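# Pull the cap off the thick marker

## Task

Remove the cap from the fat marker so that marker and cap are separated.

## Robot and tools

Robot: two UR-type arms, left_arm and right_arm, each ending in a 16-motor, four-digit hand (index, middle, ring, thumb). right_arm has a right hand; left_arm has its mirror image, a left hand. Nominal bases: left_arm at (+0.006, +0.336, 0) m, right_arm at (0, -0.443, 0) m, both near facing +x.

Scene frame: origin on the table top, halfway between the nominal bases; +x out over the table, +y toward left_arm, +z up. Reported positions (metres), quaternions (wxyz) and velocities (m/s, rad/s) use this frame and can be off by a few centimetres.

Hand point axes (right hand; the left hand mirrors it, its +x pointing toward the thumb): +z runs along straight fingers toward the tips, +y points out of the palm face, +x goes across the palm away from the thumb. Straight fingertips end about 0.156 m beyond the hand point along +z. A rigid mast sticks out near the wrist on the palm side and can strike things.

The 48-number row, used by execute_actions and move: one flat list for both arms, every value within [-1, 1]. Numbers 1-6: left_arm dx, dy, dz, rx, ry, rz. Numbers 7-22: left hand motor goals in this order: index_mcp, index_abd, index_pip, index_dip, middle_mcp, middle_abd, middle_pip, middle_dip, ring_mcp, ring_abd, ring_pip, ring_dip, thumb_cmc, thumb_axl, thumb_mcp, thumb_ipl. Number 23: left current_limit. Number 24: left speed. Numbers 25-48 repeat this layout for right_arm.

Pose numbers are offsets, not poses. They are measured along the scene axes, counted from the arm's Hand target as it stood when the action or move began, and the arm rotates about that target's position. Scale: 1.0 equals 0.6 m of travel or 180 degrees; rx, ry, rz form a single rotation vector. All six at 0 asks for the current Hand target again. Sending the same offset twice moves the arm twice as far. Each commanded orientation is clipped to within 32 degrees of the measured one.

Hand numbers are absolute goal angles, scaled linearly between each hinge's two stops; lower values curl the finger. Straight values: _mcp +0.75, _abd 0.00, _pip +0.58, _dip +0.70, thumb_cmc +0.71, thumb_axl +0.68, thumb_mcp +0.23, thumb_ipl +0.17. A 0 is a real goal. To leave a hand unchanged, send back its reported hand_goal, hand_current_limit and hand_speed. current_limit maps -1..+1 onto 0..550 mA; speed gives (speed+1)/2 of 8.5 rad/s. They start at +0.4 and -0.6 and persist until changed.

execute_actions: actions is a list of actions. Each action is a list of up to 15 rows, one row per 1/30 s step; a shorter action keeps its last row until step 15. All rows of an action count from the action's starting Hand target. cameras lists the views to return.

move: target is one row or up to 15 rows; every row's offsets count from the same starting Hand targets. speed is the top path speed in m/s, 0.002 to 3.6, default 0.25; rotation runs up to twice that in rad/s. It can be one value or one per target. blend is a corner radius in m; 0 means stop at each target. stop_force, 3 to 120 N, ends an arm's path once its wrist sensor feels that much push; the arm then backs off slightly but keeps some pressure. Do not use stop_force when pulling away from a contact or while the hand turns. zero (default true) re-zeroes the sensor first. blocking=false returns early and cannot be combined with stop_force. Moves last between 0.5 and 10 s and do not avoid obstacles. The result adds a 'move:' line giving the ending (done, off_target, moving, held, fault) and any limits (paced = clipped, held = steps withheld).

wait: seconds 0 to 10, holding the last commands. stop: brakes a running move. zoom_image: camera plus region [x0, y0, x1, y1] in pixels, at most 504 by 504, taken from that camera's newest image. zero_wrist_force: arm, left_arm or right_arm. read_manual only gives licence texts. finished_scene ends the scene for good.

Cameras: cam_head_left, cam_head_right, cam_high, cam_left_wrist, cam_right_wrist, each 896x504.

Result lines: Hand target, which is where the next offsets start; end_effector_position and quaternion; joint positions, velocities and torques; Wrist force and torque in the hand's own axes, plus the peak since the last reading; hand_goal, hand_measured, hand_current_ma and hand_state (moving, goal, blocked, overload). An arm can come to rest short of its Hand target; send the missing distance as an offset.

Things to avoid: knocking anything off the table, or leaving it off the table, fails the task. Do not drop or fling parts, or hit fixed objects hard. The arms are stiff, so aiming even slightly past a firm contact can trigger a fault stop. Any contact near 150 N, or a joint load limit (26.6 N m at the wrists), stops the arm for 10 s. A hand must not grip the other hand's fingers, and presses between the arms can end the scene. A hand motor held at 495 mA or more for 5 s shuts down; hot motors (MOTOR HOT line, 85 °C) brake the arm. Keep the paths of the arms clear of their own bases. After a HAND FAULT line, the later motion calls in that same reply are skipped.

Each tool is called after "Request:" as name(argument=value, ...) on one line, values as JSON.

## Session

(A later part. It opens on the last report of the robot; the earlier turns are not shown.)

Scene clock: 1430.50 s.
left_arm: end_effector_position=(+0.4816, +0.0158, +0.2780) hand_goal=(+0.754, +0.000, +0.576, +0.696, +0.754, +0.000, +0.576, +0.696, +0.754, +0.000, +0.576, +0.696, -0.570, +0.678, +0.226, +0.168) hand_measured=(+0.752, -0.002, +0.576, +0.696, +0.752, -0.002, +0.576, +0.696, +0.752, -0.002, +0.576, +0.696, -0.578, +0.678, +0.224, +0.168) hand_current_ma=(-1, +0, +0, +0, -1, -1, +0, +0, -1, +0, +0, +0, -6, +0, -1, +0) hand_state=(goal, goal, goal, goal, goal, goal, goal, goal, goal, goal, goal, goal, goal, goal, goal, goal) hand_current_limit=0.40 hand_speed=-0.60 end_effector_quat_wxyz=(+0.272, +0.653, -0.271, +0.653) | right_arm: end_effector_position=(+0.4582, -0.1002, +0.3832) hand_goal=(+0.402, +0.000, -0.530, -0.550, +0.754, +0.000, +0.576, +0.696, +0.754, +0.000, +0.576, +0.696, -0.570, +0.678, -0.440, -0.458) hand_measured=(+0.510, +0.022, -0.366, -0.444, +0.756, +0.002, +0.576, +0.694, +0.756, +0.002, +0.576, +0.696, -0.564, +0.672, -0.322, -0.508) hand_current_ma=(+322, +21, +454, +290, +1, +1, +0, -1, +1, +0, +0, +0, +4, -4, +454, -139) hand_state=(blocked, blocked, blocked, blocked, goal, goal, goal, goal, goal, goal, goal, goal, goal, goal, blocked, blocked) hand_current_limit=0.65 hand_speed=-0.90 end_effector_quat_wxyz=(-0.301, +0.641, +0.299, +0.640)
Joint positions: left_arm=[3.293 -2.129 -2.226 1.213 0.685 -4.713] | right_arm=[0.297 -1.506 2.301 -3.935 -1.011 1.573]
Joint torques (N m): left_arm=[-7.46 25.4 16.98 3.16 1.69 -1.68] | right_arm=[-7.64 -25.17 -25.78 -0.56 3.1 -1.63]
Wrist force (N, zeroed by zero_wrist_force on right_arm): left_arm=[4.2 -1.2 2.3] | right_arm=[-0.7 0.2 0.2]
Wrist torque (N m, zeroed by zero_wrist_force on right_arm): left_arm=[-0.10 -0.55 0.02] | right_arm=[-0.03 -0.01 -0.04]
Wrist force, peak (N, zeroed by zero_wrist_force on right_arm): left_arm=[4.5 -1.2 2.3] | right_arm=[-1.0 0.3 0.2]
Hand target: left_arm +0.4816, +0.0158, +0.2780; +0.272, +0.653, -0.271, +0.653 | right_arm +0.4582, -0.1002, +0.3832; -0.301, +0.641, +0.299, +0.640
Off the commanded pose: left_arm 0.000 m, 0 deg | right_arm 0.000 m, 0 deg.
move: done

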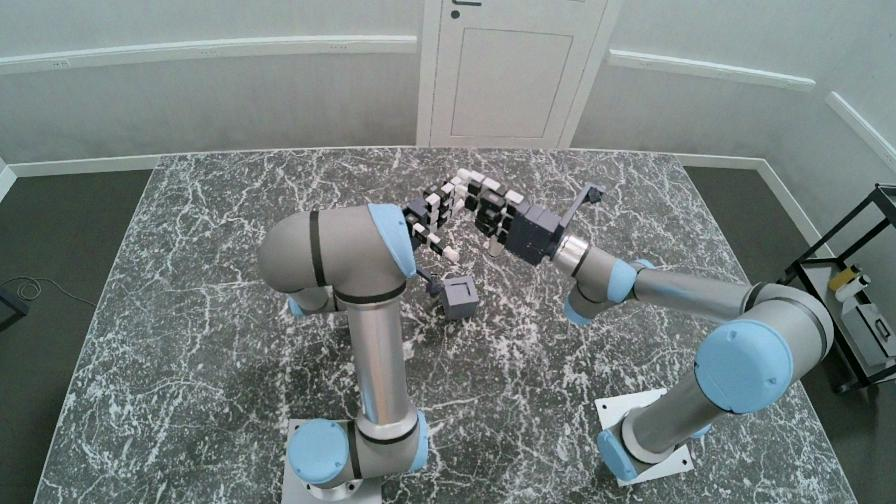

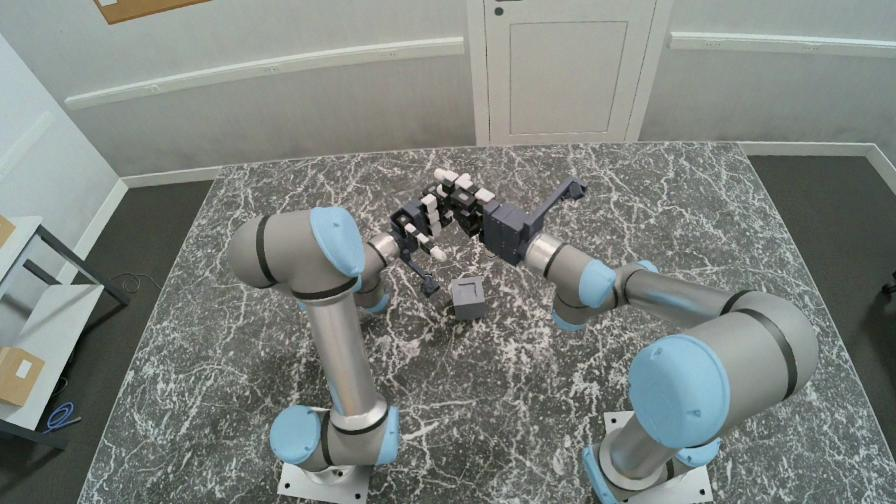

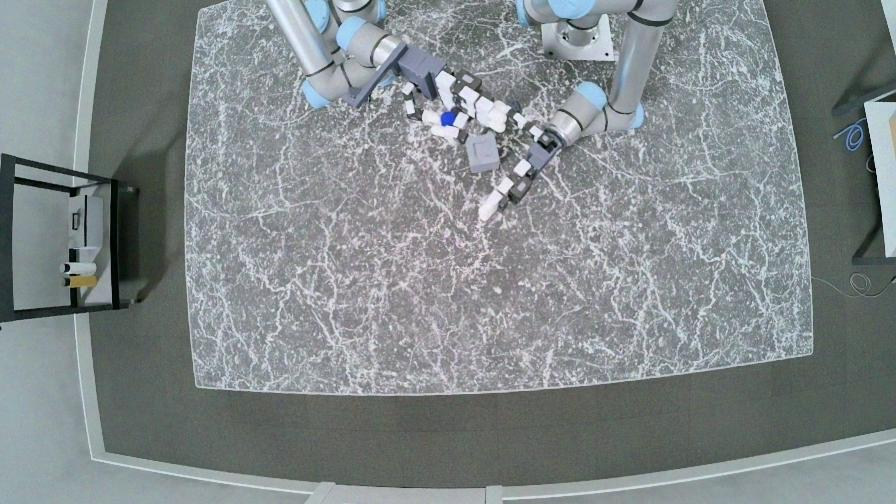

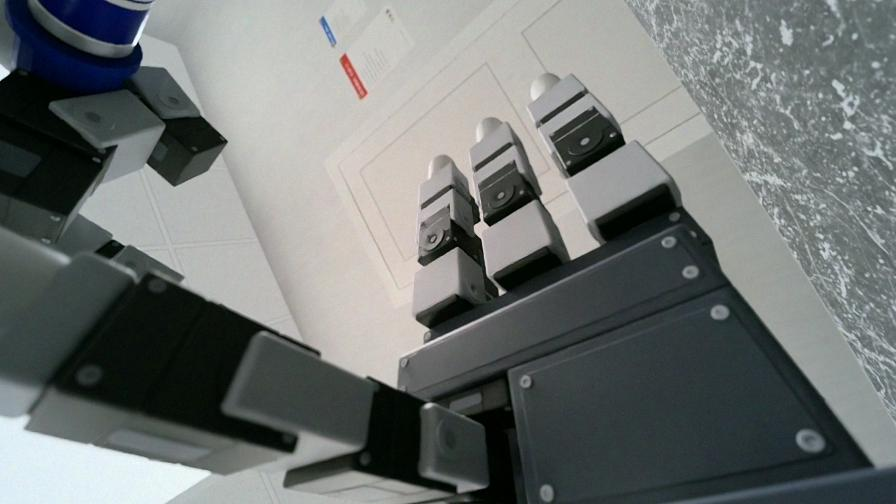

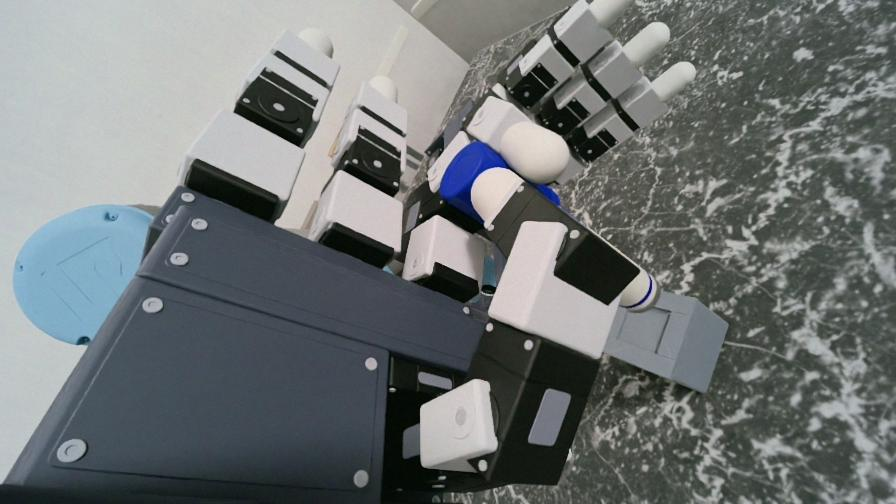

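Request:
move(target=[-0.0943,-0.0943,0,0,0,0, 0.754,0,0.576,0.696,0.754,0,0.576,0.696,0.754,0,0.576,0.696,-0.571,0.678,0.226,0.168,0.4,-0.6, 0,0,0,0,0,0, 0.401,0,-0.53,-0.55,0.754,0,0.576,0.696,0.754,0,0.576,0.696,-0.571,0.678,-0.44,-0.459,0.65,-0.9], speed=0.08, stop_force=6, cameras=["cam_left_wrist","cam_high","cam_right_wrist"])

Request:
zoom_image(camera="cam_left_wrist", region=[200, 0, 620, 260])

Scene clock: 1468.17 s.
left_arm: end_effector_position=(+0.4250, -0.0407, +0.2780) hand_goal=(+0.754, +0.000, +0.576, +0.696, +0.754, +0.000, +0.576, +0.696, +0.754, +0.000, +0.576, +0.696, -0.570, +0.678, +0.226, +0.168) hand_measured=(+0.752, -0.002, +0.576, +0.696, +0.752, -0.002, +0.576, +0.696, +0.752, -0.002, +0.576, +0.696, -0.578, +0.678, +0.224, +0.168) hand_current_ma=(-1, +0, +0, +0, -1, -1, +0, +0, -1, +0, +0, +0, -6, +0, -1, +0) hand_state=(goal, goal, goal, goal, goal, goal, goal, goal, goal, goal, goal, goal, goal, goal, goal, goal) hand_current_limit=0.40 hand_speed=-0.60 end_effector_quat_wxyz=(+0.272, +0.653, -0.271, +0.653) | right_arm: end_effector_position=(+0.4582, -0.1002, +0.3832) hand_goal=(+0.402, +0.000, -0.530, -0.550, +0.754, +0.000, +0.576, +0.696, +0.754, +0.000, +0.576, +0.696, -0.570, +0.678, -0.440, -0.458) hand_measured=(+0.510, +0.022, -0.366, -0.444, +0.756, +0.002, +0.576, +0.694, +0.756, +0.002, +0.576, +0.696, -0.564, +0.672, -0.322, -0.508) hand_current_ma=(+322, +21, +454, +290, +1, +1, +0, -1, +1, +0, +0, +0, +4, -4, +454, -139) hand_state=(blocked, blocked, blocked, blocked, goal, goal, goal, goal, goal, goal, goal, goal, goal, goal, blocked, blocked) hand_current_limit=0.65 hand_speed=-0.90 end_effector_quat_wxyz=(-0.301, +0.641, +0.299, +0.640)
Joint positions: left_arm=[3.131 -2.093 -2.324 1.275 0.847 -4.713] | right_arm=[0.297 -1.506 2.301 -3.935 -1.011 1.573]
Joint torques (N m): left_arm=[-8.42 37.41 -1.26 3.65 1.63 -1.66] | right_arm=[-7.6 -25.92 -24.74 -0.6 3.03 -1.58]
Wrist force (N, zeroed by zero_wrist_force on right_arm): left_arm=[4.4 -1.0 2.3] | right_arm=[-0.8 0.4 0.2]
Wrist torque (N m, zeroed by zero_wrist_force on right_arm): left_arm=[-0.07 -0.57 0.03] | right_arm=[0.00 0.00 -0.05]
Wrist force, peak (N, zeroed by zero_wrist_force on right_arm): left_arm=[4.8 -1.2 2.5] | right_arm=[-0.9 0.3 0.2]
Hand target: left_arm +0.4250, -0.0407, +0.2780; +0.272, +0.653, -0.271, +0.653 | right_arm +0.4582, -0.1002, +0.3832; -0.301, +0.641, +0.299, +0.640
Off the commanded pose: left_arm 0.000 m, 0 deg | right_arm 0.000 m, 0 deg.
move: done
Images, in order (width x height): cam_high 896x504, cam_left_wrist 896x504, cam_right_wrist 896x504.

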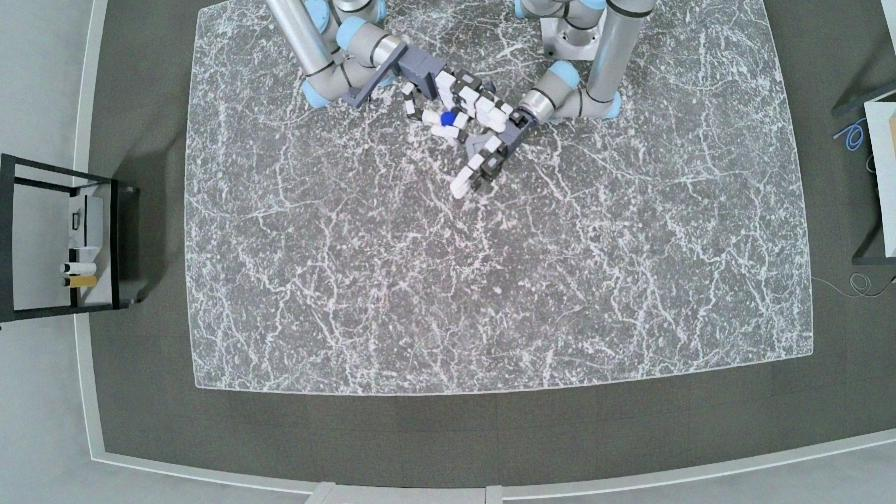

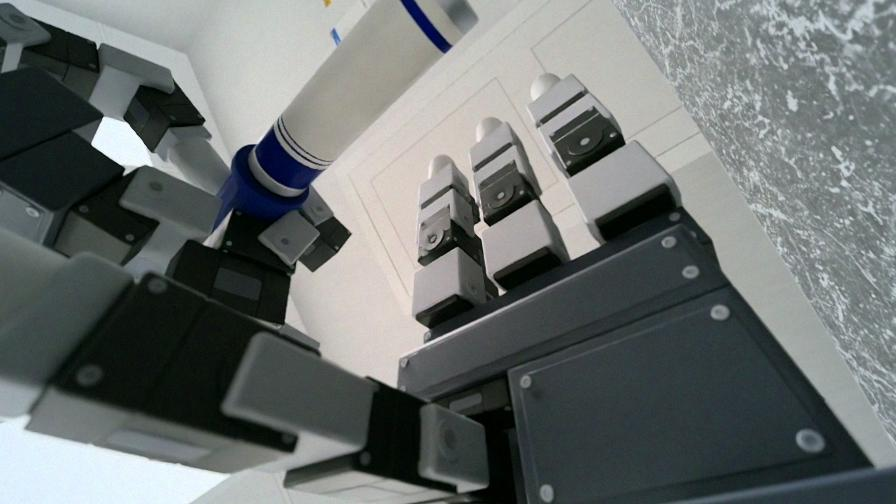

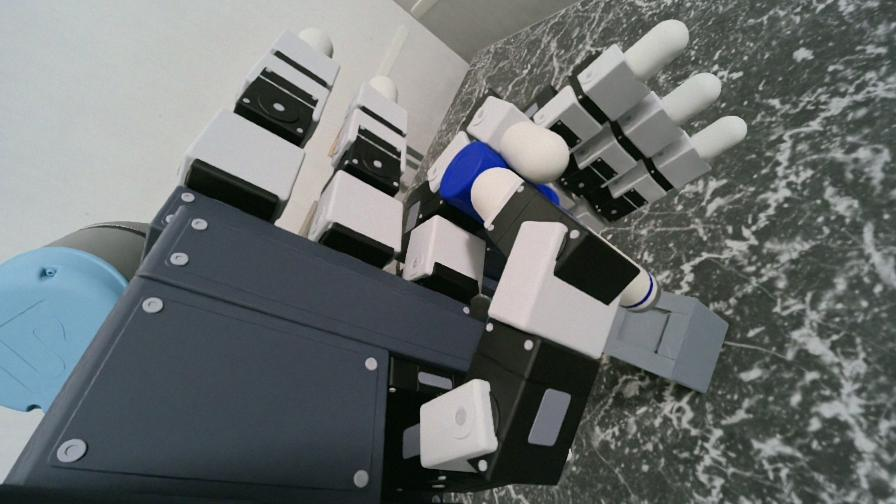

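Scaled by 1.200 from the camera's 896x504 image, which has a finer 1280x720 frame.

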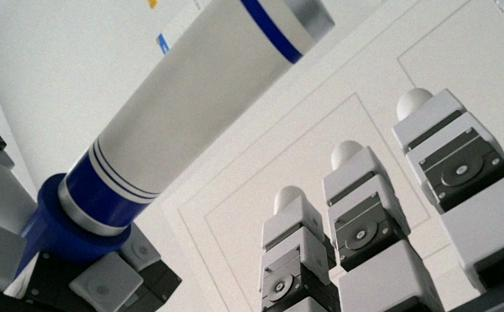

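Request:
move(target=[-0.0472,-0.0472,0,0,0,0, 0.754,0,0.576,0.696,0.754,0,0.576,0.696,0.754,0,0.576,0.696,-0.571,0.678,0.226,0.168,0.4,-0.6, 0,0,0,0,0,0, 0.401,0,-0.53,-0.55,0.754,0,0.576,0.696,0.754,0,0.576,0.696,-0.571,0.678,-0.44,-0.459,0.65,-0.9], speed=0.05, stop_force=4, cameras=["cam_left_wrist","cam_high","cam_right_wrist"])

Request:
zoom_image(camera="cam_left_wrist", region=[200, 0, 620, 260])

Scene clock: 1516.77 s.
left_arm: end_effector_position=(+0.3967, -0.0691, +0.2780) hand_goal=(+0.754, +0.000, +0.576, +0.696, +0.754, +0.000, +0.576, +0.696, +0.754, +0.000, +0.576, +0.696, -0.570, +0.678, +0.226, +0.168) hand_measured=(+0.752, -0.002, +0.576, +0.696, +0.752, -0.002, +0.576, +0.696, +0.752, -0.002, +0.576, +0.696, -0.578, +0.678, +0.224, +0.168) hand_current_ma=(-1, +0, +0, +0, -1, -1, +0, +0, -1, +0, +0, +0, -6, +0, -1, +0) hand_state=(goal, goal, goal, goal, goal, goal, goal, goal, goal, goal, goal, goal, goal, goal, goal, goal) hand_current_limit=0.40 hand_speed=-0.60 end_effector_quat_wxyz=(+0.272, +0.653, -0.271, +0.653) | right_arm: end_effector_position=(+0.4582, -0.1002, +0.3832) hand_goal=(+0.402, +0.000, -0.530, -0.550, +0.754, +0.000, +0.576, +0.696, +0.754, +0.000, +0.576, +0.696, -0.570, +0.678, -0.440, -0.458) hand_measured=(+0.510, +0.022, -0.366, -0.444, +0.756, +0.002, +0.576, +0.694, +0.756, +0.002, +0.576, +0.696, -0.564, +0.672, -0.322, -0.508) hand_current_ma=(+322, +21, +454, +290, +1, +1, +0, -1, +1, +0, +0, +0, +4, -4, +454, -139) hand_state=(blocked, blocked, blocked, blocked, goal, goal, goal, goal, goal, goal, goal, goal, goal, goal, blocked, blocked) hand_current_limit=0.65 hand_speed=-0.90 end_effector_quat_wxyz=(-0.301, +0.641, +0.299, +0.640)
Joint positions: left_arm=[3.033 -2.082 -2.356 1.296 0.945 -4.713] | right_arm=[0.297 -1.506 2.301 -3.935 -1.011 1.573]
Joint torques (N m): left_arm=[-8.7 36.78 -1.59 3.78 1.6 -1.63] | right_arm=[-7.22 -25.19 -26.23 -0.59 2.79 -1.52]
Wrist force (N, zeroed by zero_wrist_force on right_arm): left_arm=[4.3 -1.4 2.1] | right_arm=[-0.7 0.1 0.2]
Wrist torque (N m, zeroed by zero_wrist_force on right_arm): left_arm=[-0.10 -0.56 0.02] | right_arm=[-0.04 -0.01 -0.05]
Wrist force, peak (N, zeroed by zero_wrist_force on right_arm): left_arm=[4.7 -1.5 2.3] | right_arm=[-1.0 0.2 0.2]
Hand target: left_arm +0.3967, -0.0691, +0.2780; +0.272, +0.653, -0.271, +0.653 | right_arm +0.4582, -0.1002, +0.3832; -0.301, +0.641, +0.299, +0.640
Off the commanded pose: left_arm 0.000 m, 0 deg | right_arm 0.000 m, 0 deg.
move: done
Images, in order (width x height): cam_high 896x504, cam_left_wrist 896x504, cam_right_wrist 896x504.

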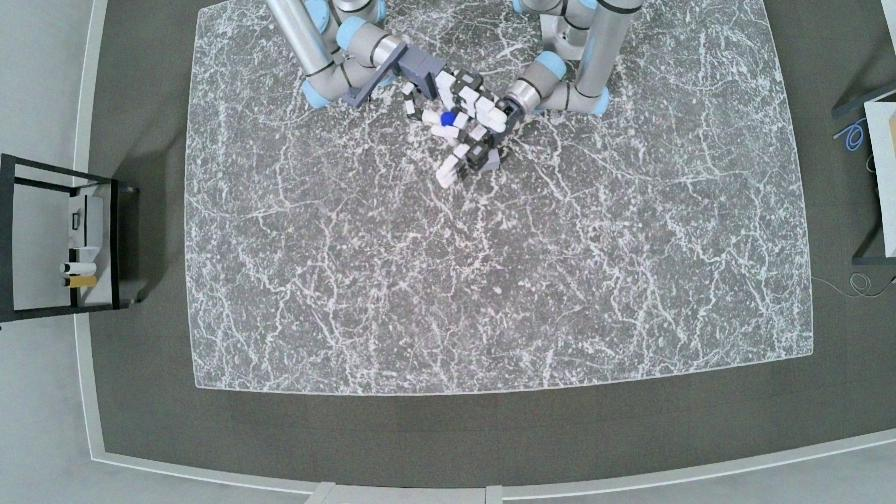

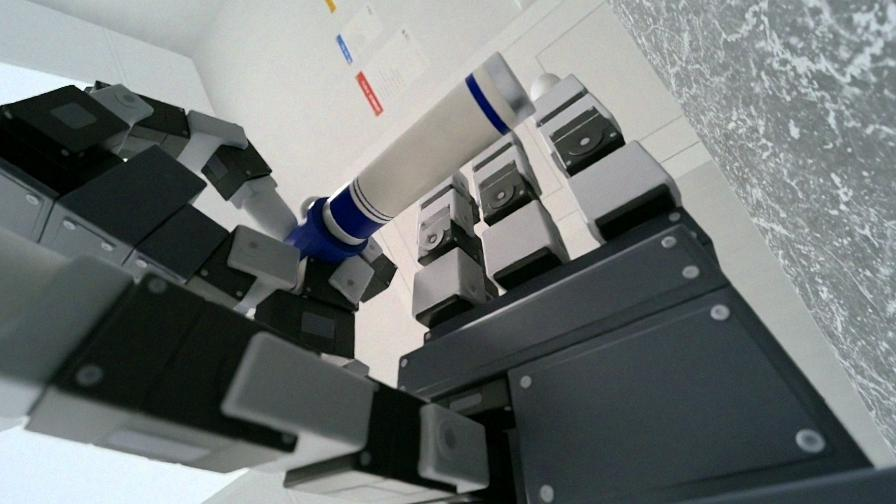

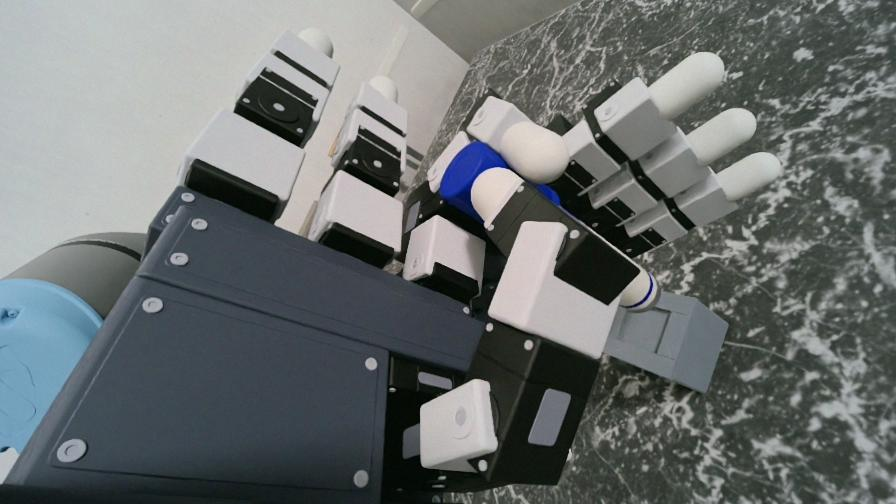

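Scaled by 1.200 from the camera's 896x504 image, which has a finer 1280x720 frame.

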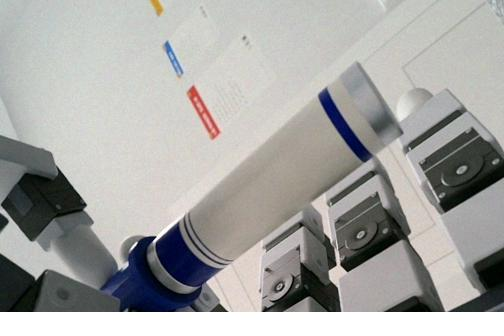

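Request:
move(target=[[0,0,0,0,0,0, 0.616,0,-0.08,-0.029,0.616,0,-0.08,-0.029,0.754,0,0.576,0.696,-0.571,0.678,-0.112,-0.751,0.5,-0.8, 0,0,0,0,0,0, 0.401,0,-0.53,-0.55,0.754,0,0.576,0.696,0.754,0,0.576,0.696,-0.571,0.678,-0.44,-0.459,0.65,-0.9],[0,0,0,0,0,0, 0.46,0,-0.43,-0.45,0.46,0,-0.43,-0.45,0.754,0,0.576,0.696,-0.571,0.678,-0.35,-0.53,0.5,-0.92, 0,0,0,0,0,0, 0.401,0,-0.53,-0.55,0.754,0,0.576,0.696,0.754,0,0.576,0.696,-0.571,0.678,-0.44,-0.459,0.65,-0.9]], cameras=["cam_left_wrist","cam_right_wrist"])

Request:
zoom_image(camera="cam_left_wrist", region=[200, 40, 620, 300])

Scene clock: 1568.57 s.
left_arm: end_effector_position=(+0.3967, -0.0691, +0.2780) hand_goal=(+0.460, +0.000, -0.430, -0.450, +0.460, +0.000, -0.430, -0.450, +0.754, +0.000, +0.576, +0.696, -0.570, +0.678, -0.350, -0.530) hand_measured=(+0.504, -0.030, -0.220, -0.382, +0.476, -0.016, -0.388, -0.422, +0.752, -0.002, +0.576, +0.696, -0.578, +0.674, -0.358, -0.558) hand_current_ma=(+90, -35, +412, +155, +18, -14, +76, +39, -1, +0, +0, +0, -6, -3, -9, -65) hand_state=(blocked, blocked, blocked, blocked, goal, goal, blocked, blocked, goal, goal, goal, goal, goal, goal, goal, blocked) hand_current_limit=0.50 hand_speed=-0.92 end_effector_quat_wxyz=(+0.272, +0.653, -0.271, +0.653) | right_arm: end_effector_position=(+0.4582, -0.1002, +0.3833) hand_goal=(+0.402, +0.000, -0.530, -0.550, +0.754, +0.000, +0.576, +0.696, +0.754, +0.000, +0.576, +0.696, -0.570, +0.678, -0.440, -0.458) hand_measured=(+0.558, -0.032, -0.366, -0.444, +0.756, +0.002, +0.576, +0.694, +0.756, +0.002, +0.576, +0.696, -0.564, +0.686, -0.342, -0.480) hand_current_ma=(+454, -36, +454, +285, +1, +1, +0, -1, +1, +0, +0, +0, +4, +8, +375, -42) hand_state=(blocked, blocked, blocked, blocked, goal, goal, goal, goal, goal, goal, goal, goal, goal, goal, blocked, blocked) hand_current_limit=0.65 hand_speed=-0.90 end_effector_quat_wxyz=(-0.301, +0.641, +0.299, +0.640)
Joint positions: left_arm=[3.033 -2.082 -2.356 1.296 0.945 -4.713] | right_arm=[0.297 -1.506 2.301 -3.935 -1.011 1.573]
Joint torques (N m): left_arm=[-2.94 36.44 -0.25 3.72 -0.2 -1.51] | right_arm=[-6.24 -20.36 -19.85 -0.66 -2.72 -1.76]
Wrist force (N, zeroed by zero_wrist_force on right_arm): left_arm=[2.3 7.8 7.4] | right_arm=[1.3 -5.8 9.0]
Wrist torque (N m, zeroed by zero_wrist_force on right_arm): left_arm=[-0.27 -0.79 0.32] | right_arm=[-0.58 0.58 0.35]
Wrist force, peak (N, zeroed by zero_wrist_force on right_arm): left_arm=[2.1 8.0 7.6] | right_arm=[3.1 -10.0 4.3]
Hand target: left_arm +0.3967, -0.0691, +0.2780; +0.272, +0.653, -0.271, +0.653 | right_arm +0.4582, -0.1002, +0.3832; -0.301, +0.641, +0.299, +0.640
Off the commanded pose: left_arm 0.000 m, 0 deg | right_arm 0.000 m, 0 deg.
move: done
Images, in order (width x height): cam_left_wrist 896x504, cam_right_wrist 896x504.

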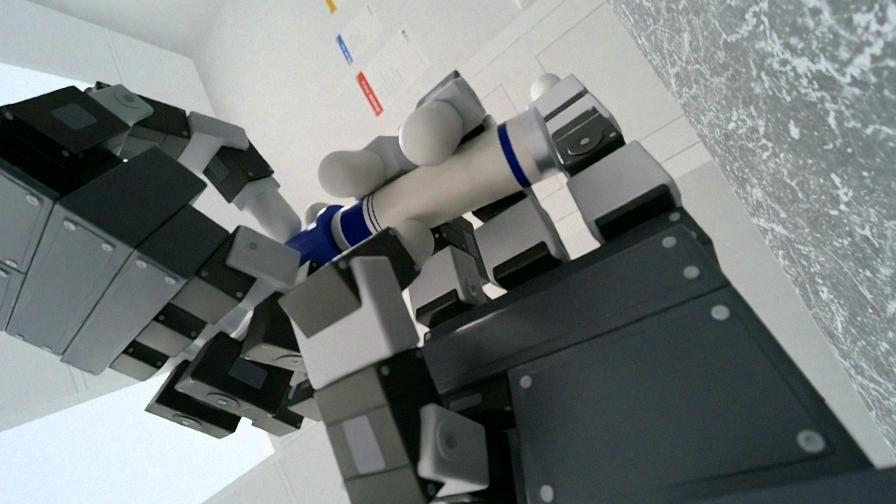

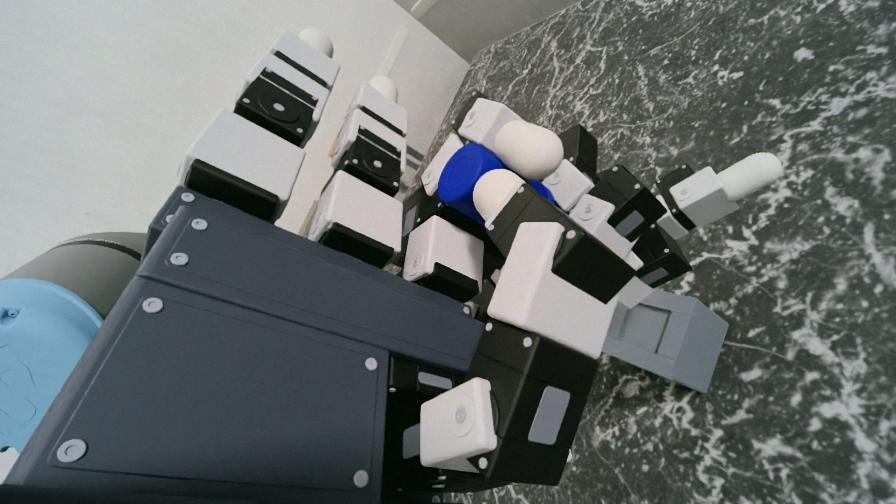

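Scaled by 1.200 from the camera's 896x504 image, which has a finer 1280x720 frame.

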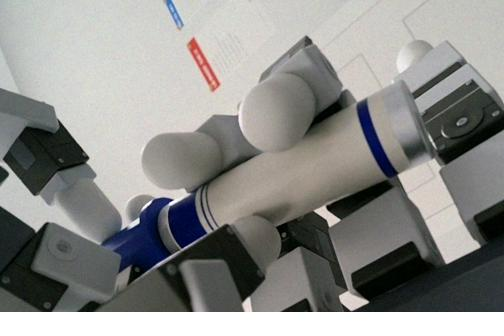

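Request:
move(target=[0,-0.0095,0,0,0,0, 0.5,0,-0.22,-0.38,0.476,0,-0.39,-0.42,0.754,0,0.576,0.696,-0.571,0.678,-0.35,-0.53,0.5,-0.9, 0,0,0,0,0,0, 0.401,0,-0.53,-0.55,0.754,0,0.576,0.696,0.754,0,0.576,0.696,-0.571,0.678,-0.44,-0.459,0.65,-0.9], speed=0.02, cameras=["cam_left_wrist"])

Request:
zoom_image(camera="cam_left_wrist", region=[200, 40, 620, 300])

Scene clock: 1589.03 s.
left_arm: end_effector_position=(+0.3967, -0.0747, +0.2780) hand_goal=(+0.500, +0.000, -0.220, -0.380, +0.476, +0.000, -0.390, -0.420, +0.754, +0.000, +0.576, +0.696, -0.570, +0.678, -0.350, -0.530) hand_measured=(+0.502, -0.008, -0.218, -0.378, +0.490, -0.016, -0.368, -0.414, +0.752, -0.002, +0.576, +0.696, -0.580, +0.666, -0.360, -0.558) hand_current_ma=(+1, -6, +1, +1, +16, -14, +27, +3, -1, +0, +0, +0, -9, -16, -13, -66) hand_state=(goal, goal, goal, goal, goal, goal, blocked, goal, goal, goal, goal, goal, goal, goal, goal, blocked) hand_current_limit=0.50 hand_speed=-0.90 end_effector_quat_wxyz=(+0.272, +0.653, -0.271, +0.653) | right_arm: end_effector_position=(+0.4583, -0.1003, +0.3833) hand_goal=(+0.402, +0.000, -0.530, -0.550, +0.754, +0.000, +0.576, +0.696, +0.754, +0.000, +0.576, +0.696, -0.570, +0.678, -0.440, -0.458) hand_measured=(+0.558, -0.014, -0.366, -0.450, +0.756, +0.002, +0.576, +0.694, +0.756, +0.002, +0.576, +0.696, -0.564, +0.680, -0.344, -0.480) hand_current_ma=(+454, -9, +454, +266, +1, +1, +0, -1, +1, +0, +0, +0, +4, +1, +362, -38) hand_state=(blocked, goal, blocked, blocked, goal, goal, goal, goal, goal, goal, goal, goal, goal, goal, blocked, blocked) hand_current_limit=0.65 hand_speed=-0.90 end_effector_quat_wxyz=(-0.301, +0.641, +0.299, +0.640)
Joint positions: left_arm=[3.015 -2.085 -2.347 1.29 0.963 -4.713] | right_arm=[0.297 -1.506 2.301 -3.935 -1.011 1.573]
Joint torques (N m): left_arm=[-7.93 22.44 15.76 -1.39 1.88 -1.76] | right_arm=[-6.35 -12.29 -7 -0.82 -0.14 -1.52]
Wrist force (N, zeroed by zero_wrist_force on right_arm): left_arm=[3.8 0.0 0.8] | right_arm=[0.1 2.1 1.0]
Wrist torque (N m, zeroed by zero_wrist_force on right_arm): left_arm=[-0.04 -0.49 0.01] | right_arm=[0.01 0.16 -0.03]
Wrist force, peak (N, zeroed by zero_wrist_force on right_arm): left_arm=[2.2 8.1 7.9] | right_arm=[1.4 -6.1 9.3]
Hand target: left_arm +0.3967, -0.0748, +0.2780; +0.272, +0.653, -0.271, +0.653 | right_arm +0.4582, -0.1002, +0.3832; -0.301, +0.641, +0.299, +0.640
Off the commanded pose: left_arm 0.000 m, 0 deg | right_arm 0.000 m, 0 deg.
move: done
Images, in order (width x height): cam_left_wrist 896x504.

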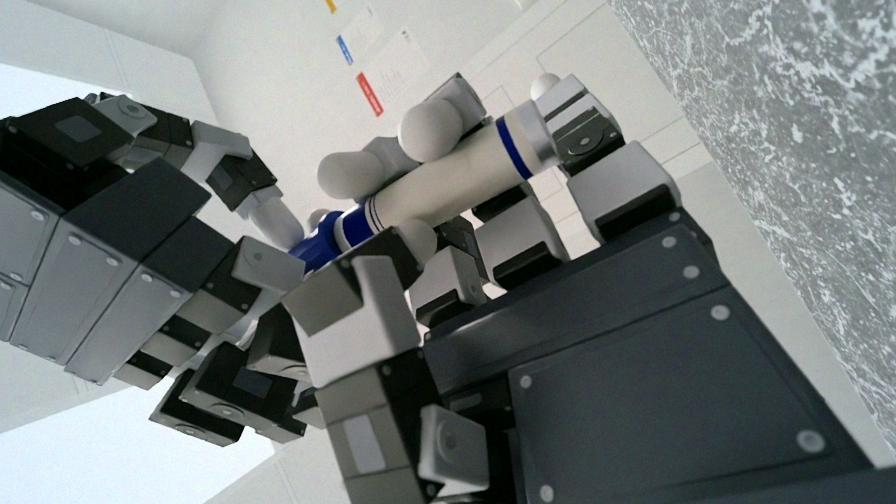

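Scaled by 1.200 from the camera's 896x504 image, which has a finer 1280x720 frame.

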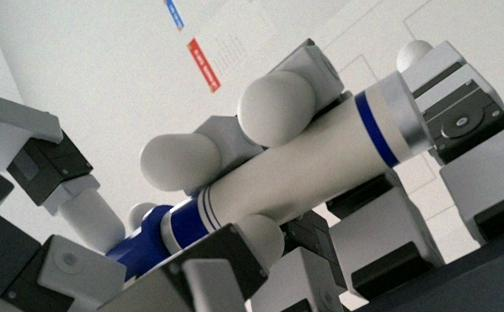

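Request:
move(target=[0,0,0,0,0,0, 0.47,0,-0.34,-0.43,0.45,0,-0.44,-0.46,0.754,0,0.576,0.696,-0.571,0.678,-0.39,-0.53,0.4,-0.92, 0,0,0,0,0,0, 0.401,0,-0.53,-0.55,0.754,0,0.576,0.696,0.754,0,0.576,0.696,-0.571,0.678,-0.44,-0.459,0.65,-0.9], cameras=["cam_left_wrist"])

Request:
zoom_image(camera="cam_left_wrist", region=[200, 40, 620, 300])

Scene clock: 1603.67 s.
left_arm: end_effector_position=(+0.3967, -0.0748, +0.2780) hand_goal=(+0.470, +0.000, -0.340, -0.430, +0.450, +0.000, -0.440, -0.460, +0.754, +0.000, +0.576, +0.696, -0.570, +0.678, -0.390, -0.530) hand_measured=(+0.484, -0.012, -0.254, -0.414, +0.490, -0.016, -0.382, -0.432, +0.752, -0.002, +0.576, +0.696, -0.580, +0.666, -0.368, -0.560) hand_current_ma=(+16, -10, +213, +18, +75, -15, +121, +40, -1, +0, +0, +0, -9, -16, +42, -67) hand_state=(goal, goal, blocked, goal, blocked, goal, blocked, blocked, goal, goal, goal, goal, goal, goal, blocked, blocked) hand_current_limit=0.40 hand_speed=-0.92 end_effector_quat_wxyz=(+0.272, +0.653, -0.271, +0.653) | right_arm: end_effector_position=(+0.4582, -0.1002, +0.3832) hand_goal=(+0.402, +0.000, -0.530, -0.550, +0.754, +0.000, +0.576, +0.696, +0.754, +0.000, +0.576, +0.696, -0.570, +0.678, -0.440, -0.458) hand_measured=(+0.558, -0.012, -0.366, -0.450, +0.756, +0.002, +0.576, +0.694, +0.756, +0.002, +0.576, +0.696, -0.564, +0.680, -0.344, -0.478) hand_current_ma=(+454, -9, +454, +263, +1, +1, +0, -1, +1, +0, +0, +0, +4, +2, +358, -38) hand_state=(blocked, goal, blocked, blocked, goal, goal, goal, goal, goal, goal, goal, goal, goal, goal, blocked, blocked) hand_current_limit=0.65 hand_speed=-0.90 end_effector_quat_wxyz=(-0.301, +0.641, +0.299, +0.640)
Joint positions: left_arm=[3.015 -2.085 -2.347 1.29 0.963 -4.713] | right_arm=[0.297 -1.506 2.301 -3.935 -1.011 1.573]
Joint torques (N m): left_arm=[-4.87 23.78 16.72 -0.98 2.02 -1.79] | right_arm=[-5.8 -12.45 -6.2 -0.79 2.84 -1.43]
Wrist force (N, zeroed by zero_wrist_force on right_arm): left_arm=[3.4 3.6 2.5] | right_arm=[0.3 0.3 4.8]
Wrist torque (N m, zeroed by zero_wrist_force on right_arm): left_arm=[-0.07 -0.59 0.21] | right_arm=[-0.27 0.30 0.02]
Wrist force, peak (N, zeroed by zero_wrist_force on right_arm): left_arm=[3.1 3.7 2.8] | right_arm=[0.3 0.3 4.8]
Hand target: left_arm +0.3967, -0.0748, +0.2780; +0.272, +0.653, -0.271, +0.653 | right_arm +0.4582, -0.1002, +0.3832; -0.301, +0.641, +0.299, +0.640
Off the commanded pose: left_arm 0.000 m, 0 deg | right_arm 0.000 m, 0 deg.
move: done
Images, in order (width x height): cam_left_wrist 896x504.

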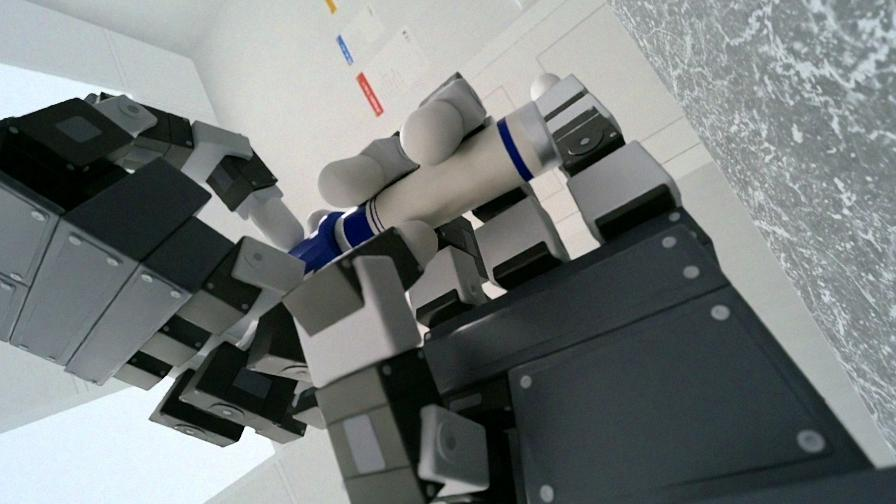

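Scaled by 1.200 from the camera's 896x504 image, which has a finer 1280x720 frame.

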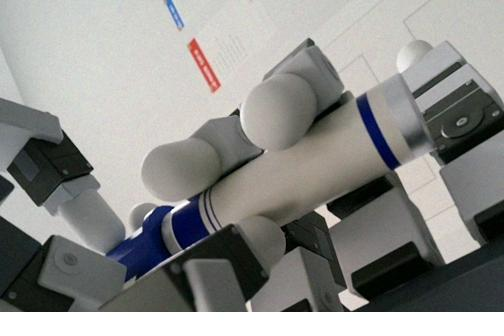

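Request:
move(target=[0,0,0,0,0,0, 0.45,0,-0.38,-0.46,0.43,0,-0.48,-0.50,0.754,0,0.576,0.696,-0.571,0.678,-0.47,-0.53,0.5,-0.92, 0,0,0,0,0,0, 0.401,0,-0.53,-0.55,0.754,0,0.576,0.696,0.754,0,0.576,0.696,-0.571,0.678,-0.44,-0.459,0.65,-0.9], cameras=["cam_left_wrist"])

Request:
zoom_image(camera="cam_left_wrist", region=[200, 40, 620, 300])

Scene clock: 1614.87 s.
left_arm: end_effector_position=(+0.3967, -0.0748, +0.2780) hand_goal=(+0.450, +0.000, -0.380, -0.460, +0.430, +0.000, -0.480, -0.500, +0.754, +0.000, +0.576, +0.696, -0.570, +0.678, -0.470, -0.530) hand_measured=(+0.484, -0.016, -0.268, -0.418, +0.488, -0.020, -0.396, -0.442, +0.752, -0.002, +0.576, +0.696, -0.580, +0.666, -0.378, -0.560) hand_current_ma=(+60, -16, +322, +74, +135, -20, +206, +122, -1, +0, +0, +0, -9, -16, +357, -69) hand_state=(blocked, goal, blocked, blocked, blocked, goal, blocked, blocked, goal, goal, goal, goal, goal, goal, blocked, blocked) hand_current_limit=0.50 hand_speed=-0.92 end_effector_quat_wxyz=(+0.272, +0.653, -0.271, +0.653) | right_arm: end_effector_position=(+0.4582, -0.1002, +0.3832) hand_goal=(+0.402, +0.000, -0.530, -0.550, +0.754, +0.000, +0.576, +0.696, +0.754, +0.000, +0.576, +0.696, -0.570, +0.678, -0.440, -0.458) hand_measured=(+0.558, -0.016, -0.366, -0.450, +0.756, +0.002, +0.576, +0.694, +0.756, +0.002, +0.576, +0.696, -0.564, +0.682, -0.344, -0.478) hand_current_ma=(+454, -14, +454, +263, +1, +1, +0, -1, +1, +0, +0, +0, +4, +3, +357, -37) hand_state=(blocked, goal, blocked, blocked, goal, goal, goal, goal, goal, goal, goal, goal, goal, goal, blocked, blocked) hand_current_limit=0.65 hand_speed=-0.90 end_effector_quat_wxyz=(-0.301, +0.641, +0.299, +0.640)
Joint positions: left_arm=[3.015 -2.085 -2.347 1.29 0.963 -4.713] | right_arm=[0.297 -1.506 2.301 -3.935 -1.011 1.573]
Joint torques (N m): left_arm=[6.64 26.78 16.11 1.14 2.03 -1.72] | right_arm=[-6.79 -10.98 -6.57 -0.86 -0.33 -1.33]
Wrist force (N, zeroed by zero_wrist_force on right_arm): left_arm=[3.1 5.8 3.1] | right_arm=[0.3 0.0 7.0]
Wrist torque (N m, zeroed by zero_wrist_force on right_arm): left_arm=[-0.12 -0.58 0.32] | right_arm=[-0.38 0.40 0.03]
Wrist force, peak (N, zeroed by zero_wrist_force on right_arm): left_arm=[3.4 6.1 3.1] | right_arm=[0.4 -0.2 7.1]
Hand target: left_arm +0.3967, -0.0748, +0.2780; +0.272, +0.653, -0.271, +0.653 | right_arm +0.4582, -0.1002, +0.3832; -0.301, +0.641, +0.299, +0.640
Off the commanded pose: left_arm 0.000 m, 0 deg | right_arm 0.000 m, 0 deg.
move: done
Images, in order (width x height): cam_left_wrist 896x504.

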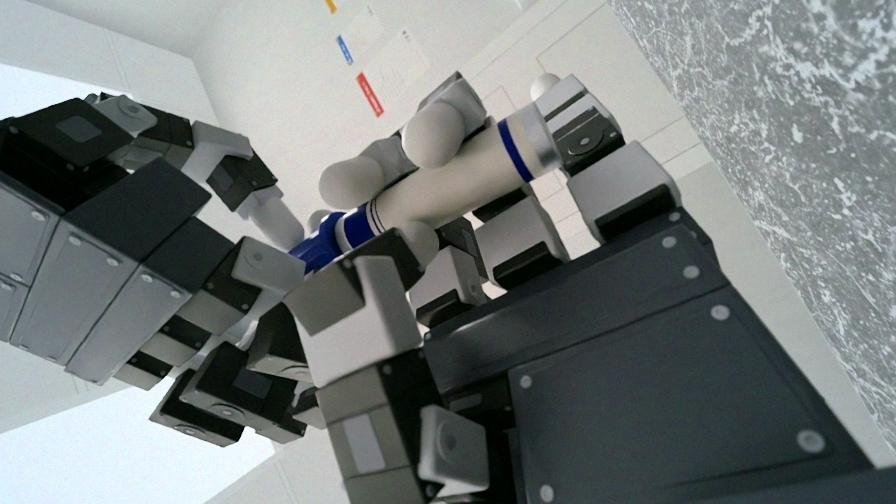

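Scaled by 1.200 from the camera's 896x504 image, which has a finer 1280x720 frame.

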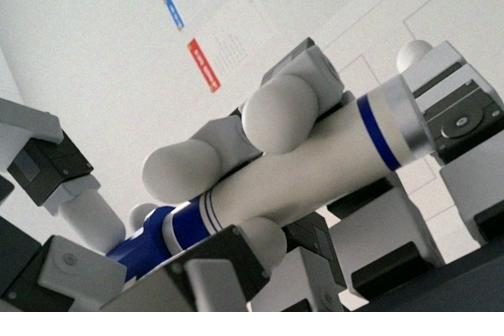

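Request:
move(target=[-0.0035,-0.0035,0,0,0,0, 0.43,0,-0.42,-0.50,0.42,0,-0.50,-0.53,0.754,0,0.576,0.696,-0.571,0.678,-0.49,-0.53,0.6,-0.92, 0,0,0,0,0,0, 0.401,0,-0.53,-0.55,0.754,0,0.576,0.696,0.754,0,0.576,0.696,-0.571,0.678,-0.44,-0.459,0.65,-0.9], speed=0.02, cameras=["cam_left_wrist","cam_head_left","cam_head_right"])

Request:
zoom_image(camera="cam_head_right", region=[380, 140, 600, 330])

Scene clock: 1627.87 s.
left_arm: end_effector_position=(+0.3946, -0.0768, +0.2780) hand_goal=(+0.430, +0.000, -0.420, -0.500, +0.420, +0.000, -0.500, -0.530, +0.754, +0.000, +0.576, +0.696, -0.570, +0.678, -0.490, -0.530) hand_measured=(+0.488, -0.022, -0.296, -0.448, +0.488, -0.022, -0.416, -0.450, +0.752, -0.002, +0.576, +0.696, -0.580, +0.666, -0.388, -0.562) hand_current_ma=(+134, -22, +374, +105, +168, -22, +212, +200, -1, +0, +0, +0, -9, -16, +415, -76) hand_state=(blocked, blocked, blocked, blocked, blocked, blocked, blocked, blocked, goal, goal, goal, goal, goal, goal, blocked, blocked) hand_current_limit=0.60 hand_speed=-0.92 end_effector_quat_wxyz=(+0.272, +0.653, -0.271, +0.653) | right_arm: end_effector_position=(+0.4582, -0.1002, +0.3832) hand_goal=(+0.402, +0.000, -0.530, -0.550, +0.754, +0.000, +0.576, +0.696, +0.754, +0.000, +0.576, +0.696, -0.570, +0.678, -0.440, -0.458) hand_measured=(+0.558, -0.012, -0.366, -0.450, +0.756, +0.002, +0.576, +0.694, +0.756, +0.002, +0.576, +0.696, -0.564, +0.682, -0.346, -0.478) hand_current_ma=(+454, -8, +454, +262, +1, +1, +0, -1, +1, +0, +0, +0, +4, +2, +355, -36) hand_state=(blocked, goal, blocked, blocked, goal, goal, goal, goal, goal, goal, goal, goal, goal, goal, blocked, blocked) hand_current_limit=0.65 hand_speed=-0.90 end_effector_quat_wxyz=(-0.301, +0.641, +0.299, +0.640)
Joint positions: left_arm=[3.008 -2.085 -2.349 1.291 0.97 -4.713] | right_arm=[0.297 -1.506 2.301 -3.935 -1.011 1.573]
Joint torques (N m): left_arm=[-6.19 37.42 -1.3 3.76 2.3 -1.84] | right_arm=[-5.6 -12.87 -7.18 -0.74 -2.22 -1.18]
Wrist force (N, zeroed by zero_wrist_force on right_arm): left_arm=[4.2 2.6 4.2] | right_arm=[-0.6 -2.0 3.8]
Wrist torque (N m, zeroed by zero_wrist_force on right_arm): left_arm=[-0.15 -0.64 0.20] | right_arm=[-0.27 0.21 0.06]
Wrist force, peak (N, zeroed by zero_wrist_force on right_arm): left_arm=[3.3 6.7 3.6] | right_arm=[0.2 -0.3 8.1]
Hand target: left_arm +0.3946, -0.0769, +0.2780; +0.272, +0.653, -0.271, +0.653 | right_arm +0.4582, -0.1002, +0.3832; -0.301, +0.641, +0.299, +0.640
Off the commanded pose: left_arm 0.000 m, 0 deg | right_arm 0.000 m, 0 deg.
move: done
Images, in order (width x height): cam_head_left 896x504, cam_head_right 896x504, cam_left_wrist 896x504.

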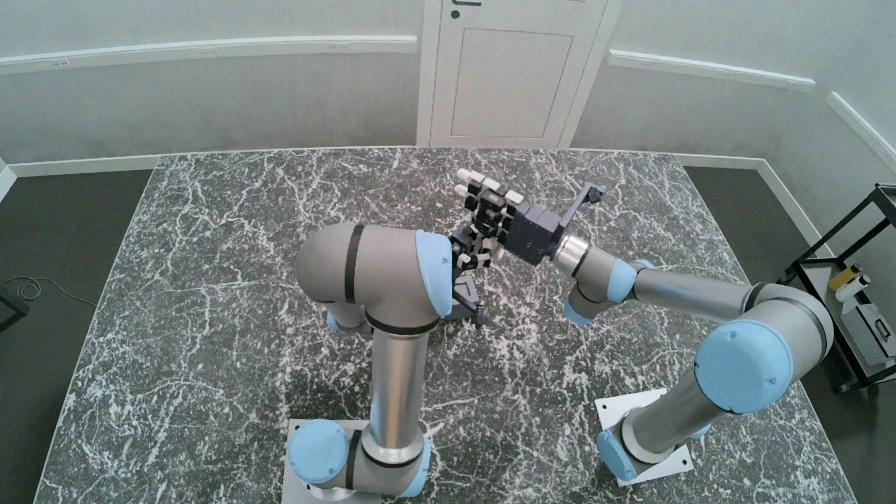

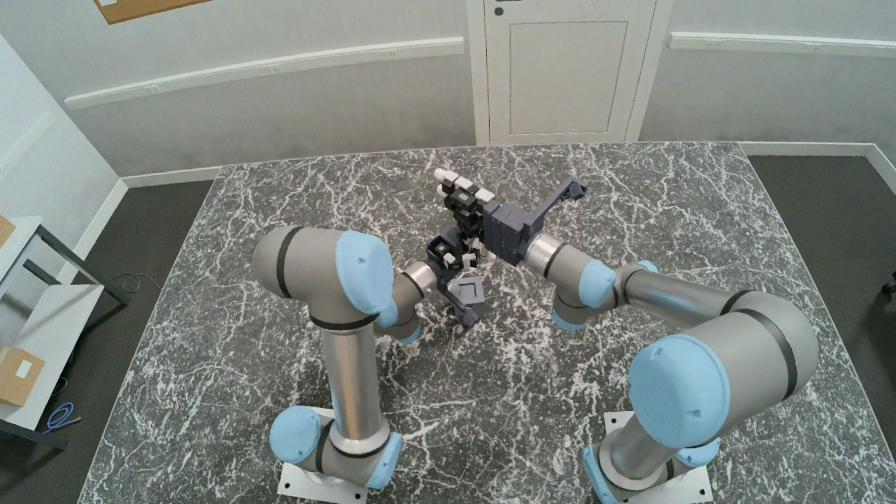

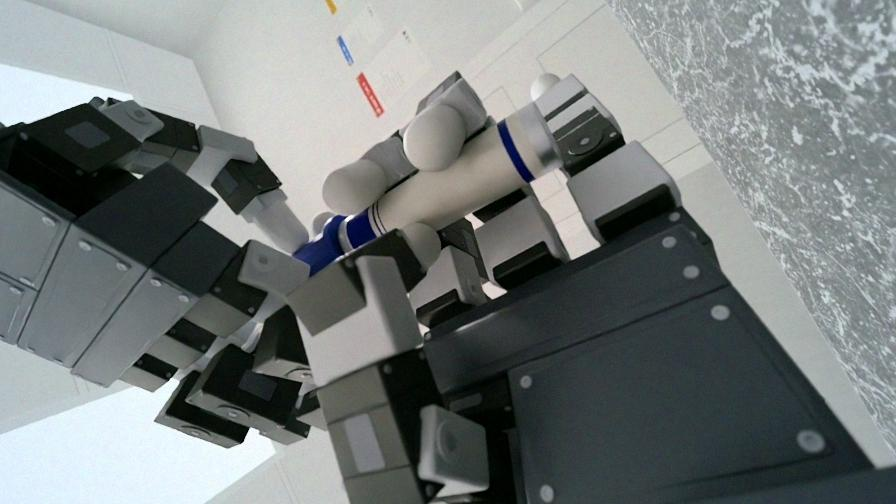

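Scaled by 2.291 from the camera's 896x504 image, which has a finer 1280x720 frame.

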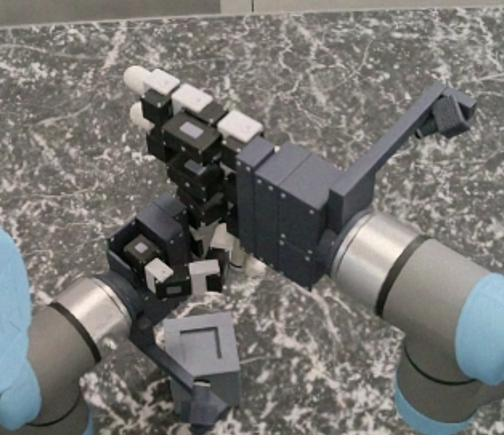

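Request:
move(target=[0,0,0,0,0,0,0.42,0,-0.45,-0.52,0.41,0,-0.53,-0.55,0.754,0,0.576,0.696,-0.571,0.678,-0.51,-0.55,0.68,-0.92,0,0,0.03,0,0,0,0.401,0,-0.53,-0.55,0.754,0,0.576,0.696,0.754,0,0.576,0.696,-0.571,0.678,-0.44,-0.459,0.68,-0.9], speed=0.02, cameras=["cam_left_wrist","cam_right_wrist"])

Scene clock: 1672.60 s.
left_arm: end_effector_position=(+0.3946, -0.0769, +0.2780) hand_goal=(+0.420, +0.000, -0.450, -0.520, +0.410, +0.000, -0.530, -0.550, +0.754, +0.000, +0.576, +0.696, -0.570, +0.678, -0.510, -0.550) hand_measured=(+0.488, -0.022, -0.324, -0.464, +0.480, -0.018, -0.438, -0.454, +0.752, -0.002, +0.576, +0.696, -0.580, +0.670, -0.388, -0.580) hand_current_ma=(+171, -24, +379, +117, +175, -17, +239, +258, -1, +0, +0, +0, -9, -9, +462, -70) hand_state=(blocked, blocked, blocked, blocked, blocked, goal, blocked, blocked, goal, goal, goal, goal, goal, goal, blocked, blocked) hand_current_limit=0.68 hand_speed=-0.92 end_effector_quat_wxyz=(+0.272, +0.653, -0.271, +0.653) | right_arm: end_effector_position=(+0.4582, -0.1002, +0.4012) hand_goal=(+0.402, +0.000, -0.530, -0.550, +0.754, +0.000, +0.576, +0.696, +0.754, +0.000, +0.576, +0.696, -0.570, +0.678, -0.440, -0.458) hand_measured=(+0.558, -0.004, -0.376, -0.456, +0.756, +0.002, +0.576, +0.694, +0.756, +0.002, +0.576, +0.696, -0.548, +0.736, -0.348, -0.454) hand_current_ma=(+462, -1, +461, +235, +1, +1, +0, -1, +1, +0, +0, +0, +28, +151, +341, +2) hand_state=(blocked, goal, blocked, blocked, goal, goal, goal, goal, goal, goal, goal, goal, blocked, blocked, blocked, goal) hand_current_limit=0.68 hand_speed=-0.90 end_effector_quat_wxyz=(-0.301, +0.641, +0.299, +0.640)
Joint positions: left_arm=[3.007 -2.085 -2.349 1.291 0.97 -4.713] | right_arm=[0.297 -1.545 2.279 -3.875 -1.011 1.573]
Joint torques (N m): left_arm=[2.22 18.85 0.32 -1.94 2.33 0.17] | right_arm=[-6.77 -29.74 -28.87 -2.18 -2.03 -0.03]
Wrist force (N, zeroed by zero_wrist_force on right_arm): left_arm=[12.0 2.3 3.9] | right_arm=[-8.3 -1.7 3.8]
Wrist torque (N m, zeroed by zero_wrist_force on right_arm): left_arm=[-0.19 -0.54 0.65] | right_arm=[-0.22 0.05 -0.26]
Wrist force, peak (N, zeroed by zero_wrist_force on right_arm): left_arm=[16.0 3.9 5.7] | right_arm=[-11.6 -3.7 5.6]
Hand target: left_arm +0.3946, -0.0769, +0.2780; +0.272, +0.653, -0.271, +0.653 | right_arm +0.4582, -0.1002, +0.4012; -0.301, +0.641, +0.299, +0.640
Off the commanded pose: left_arm 0.000 m, 0 deg | right_arm 0.000 m, 0 deg.
move: done
Images, in order (width x height): cam_left_wrist 896x504, cam_right_wrist 896x504.

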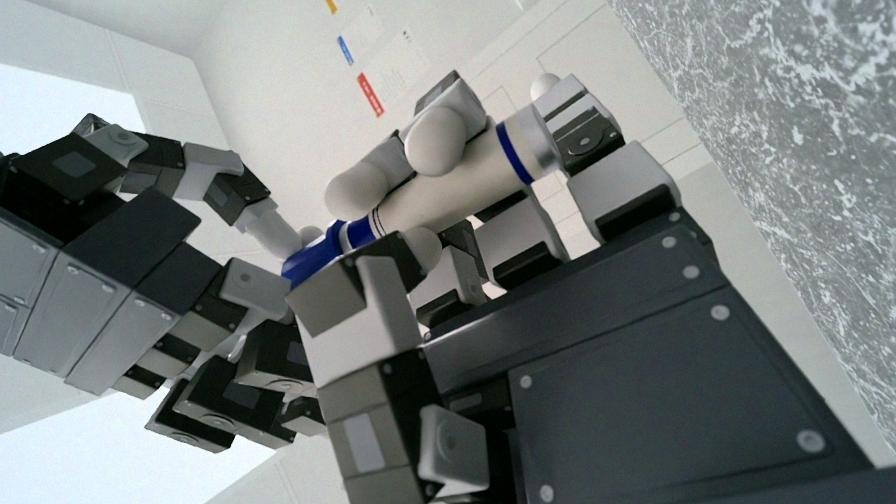

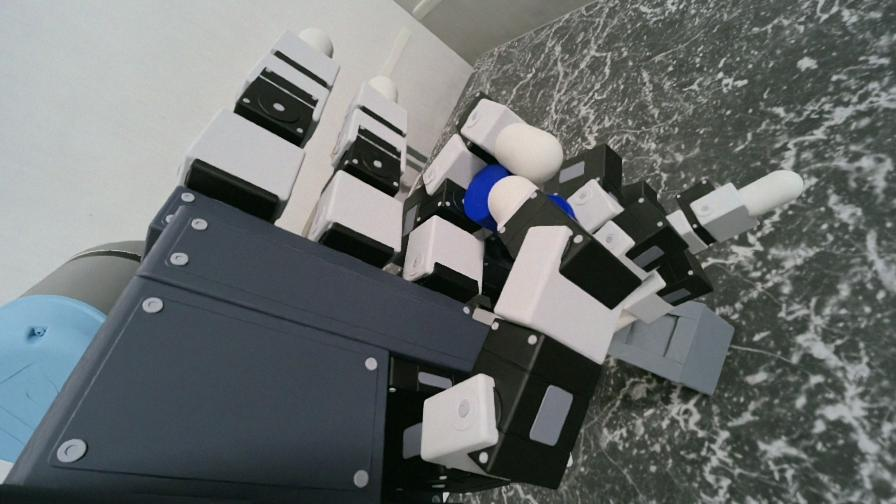

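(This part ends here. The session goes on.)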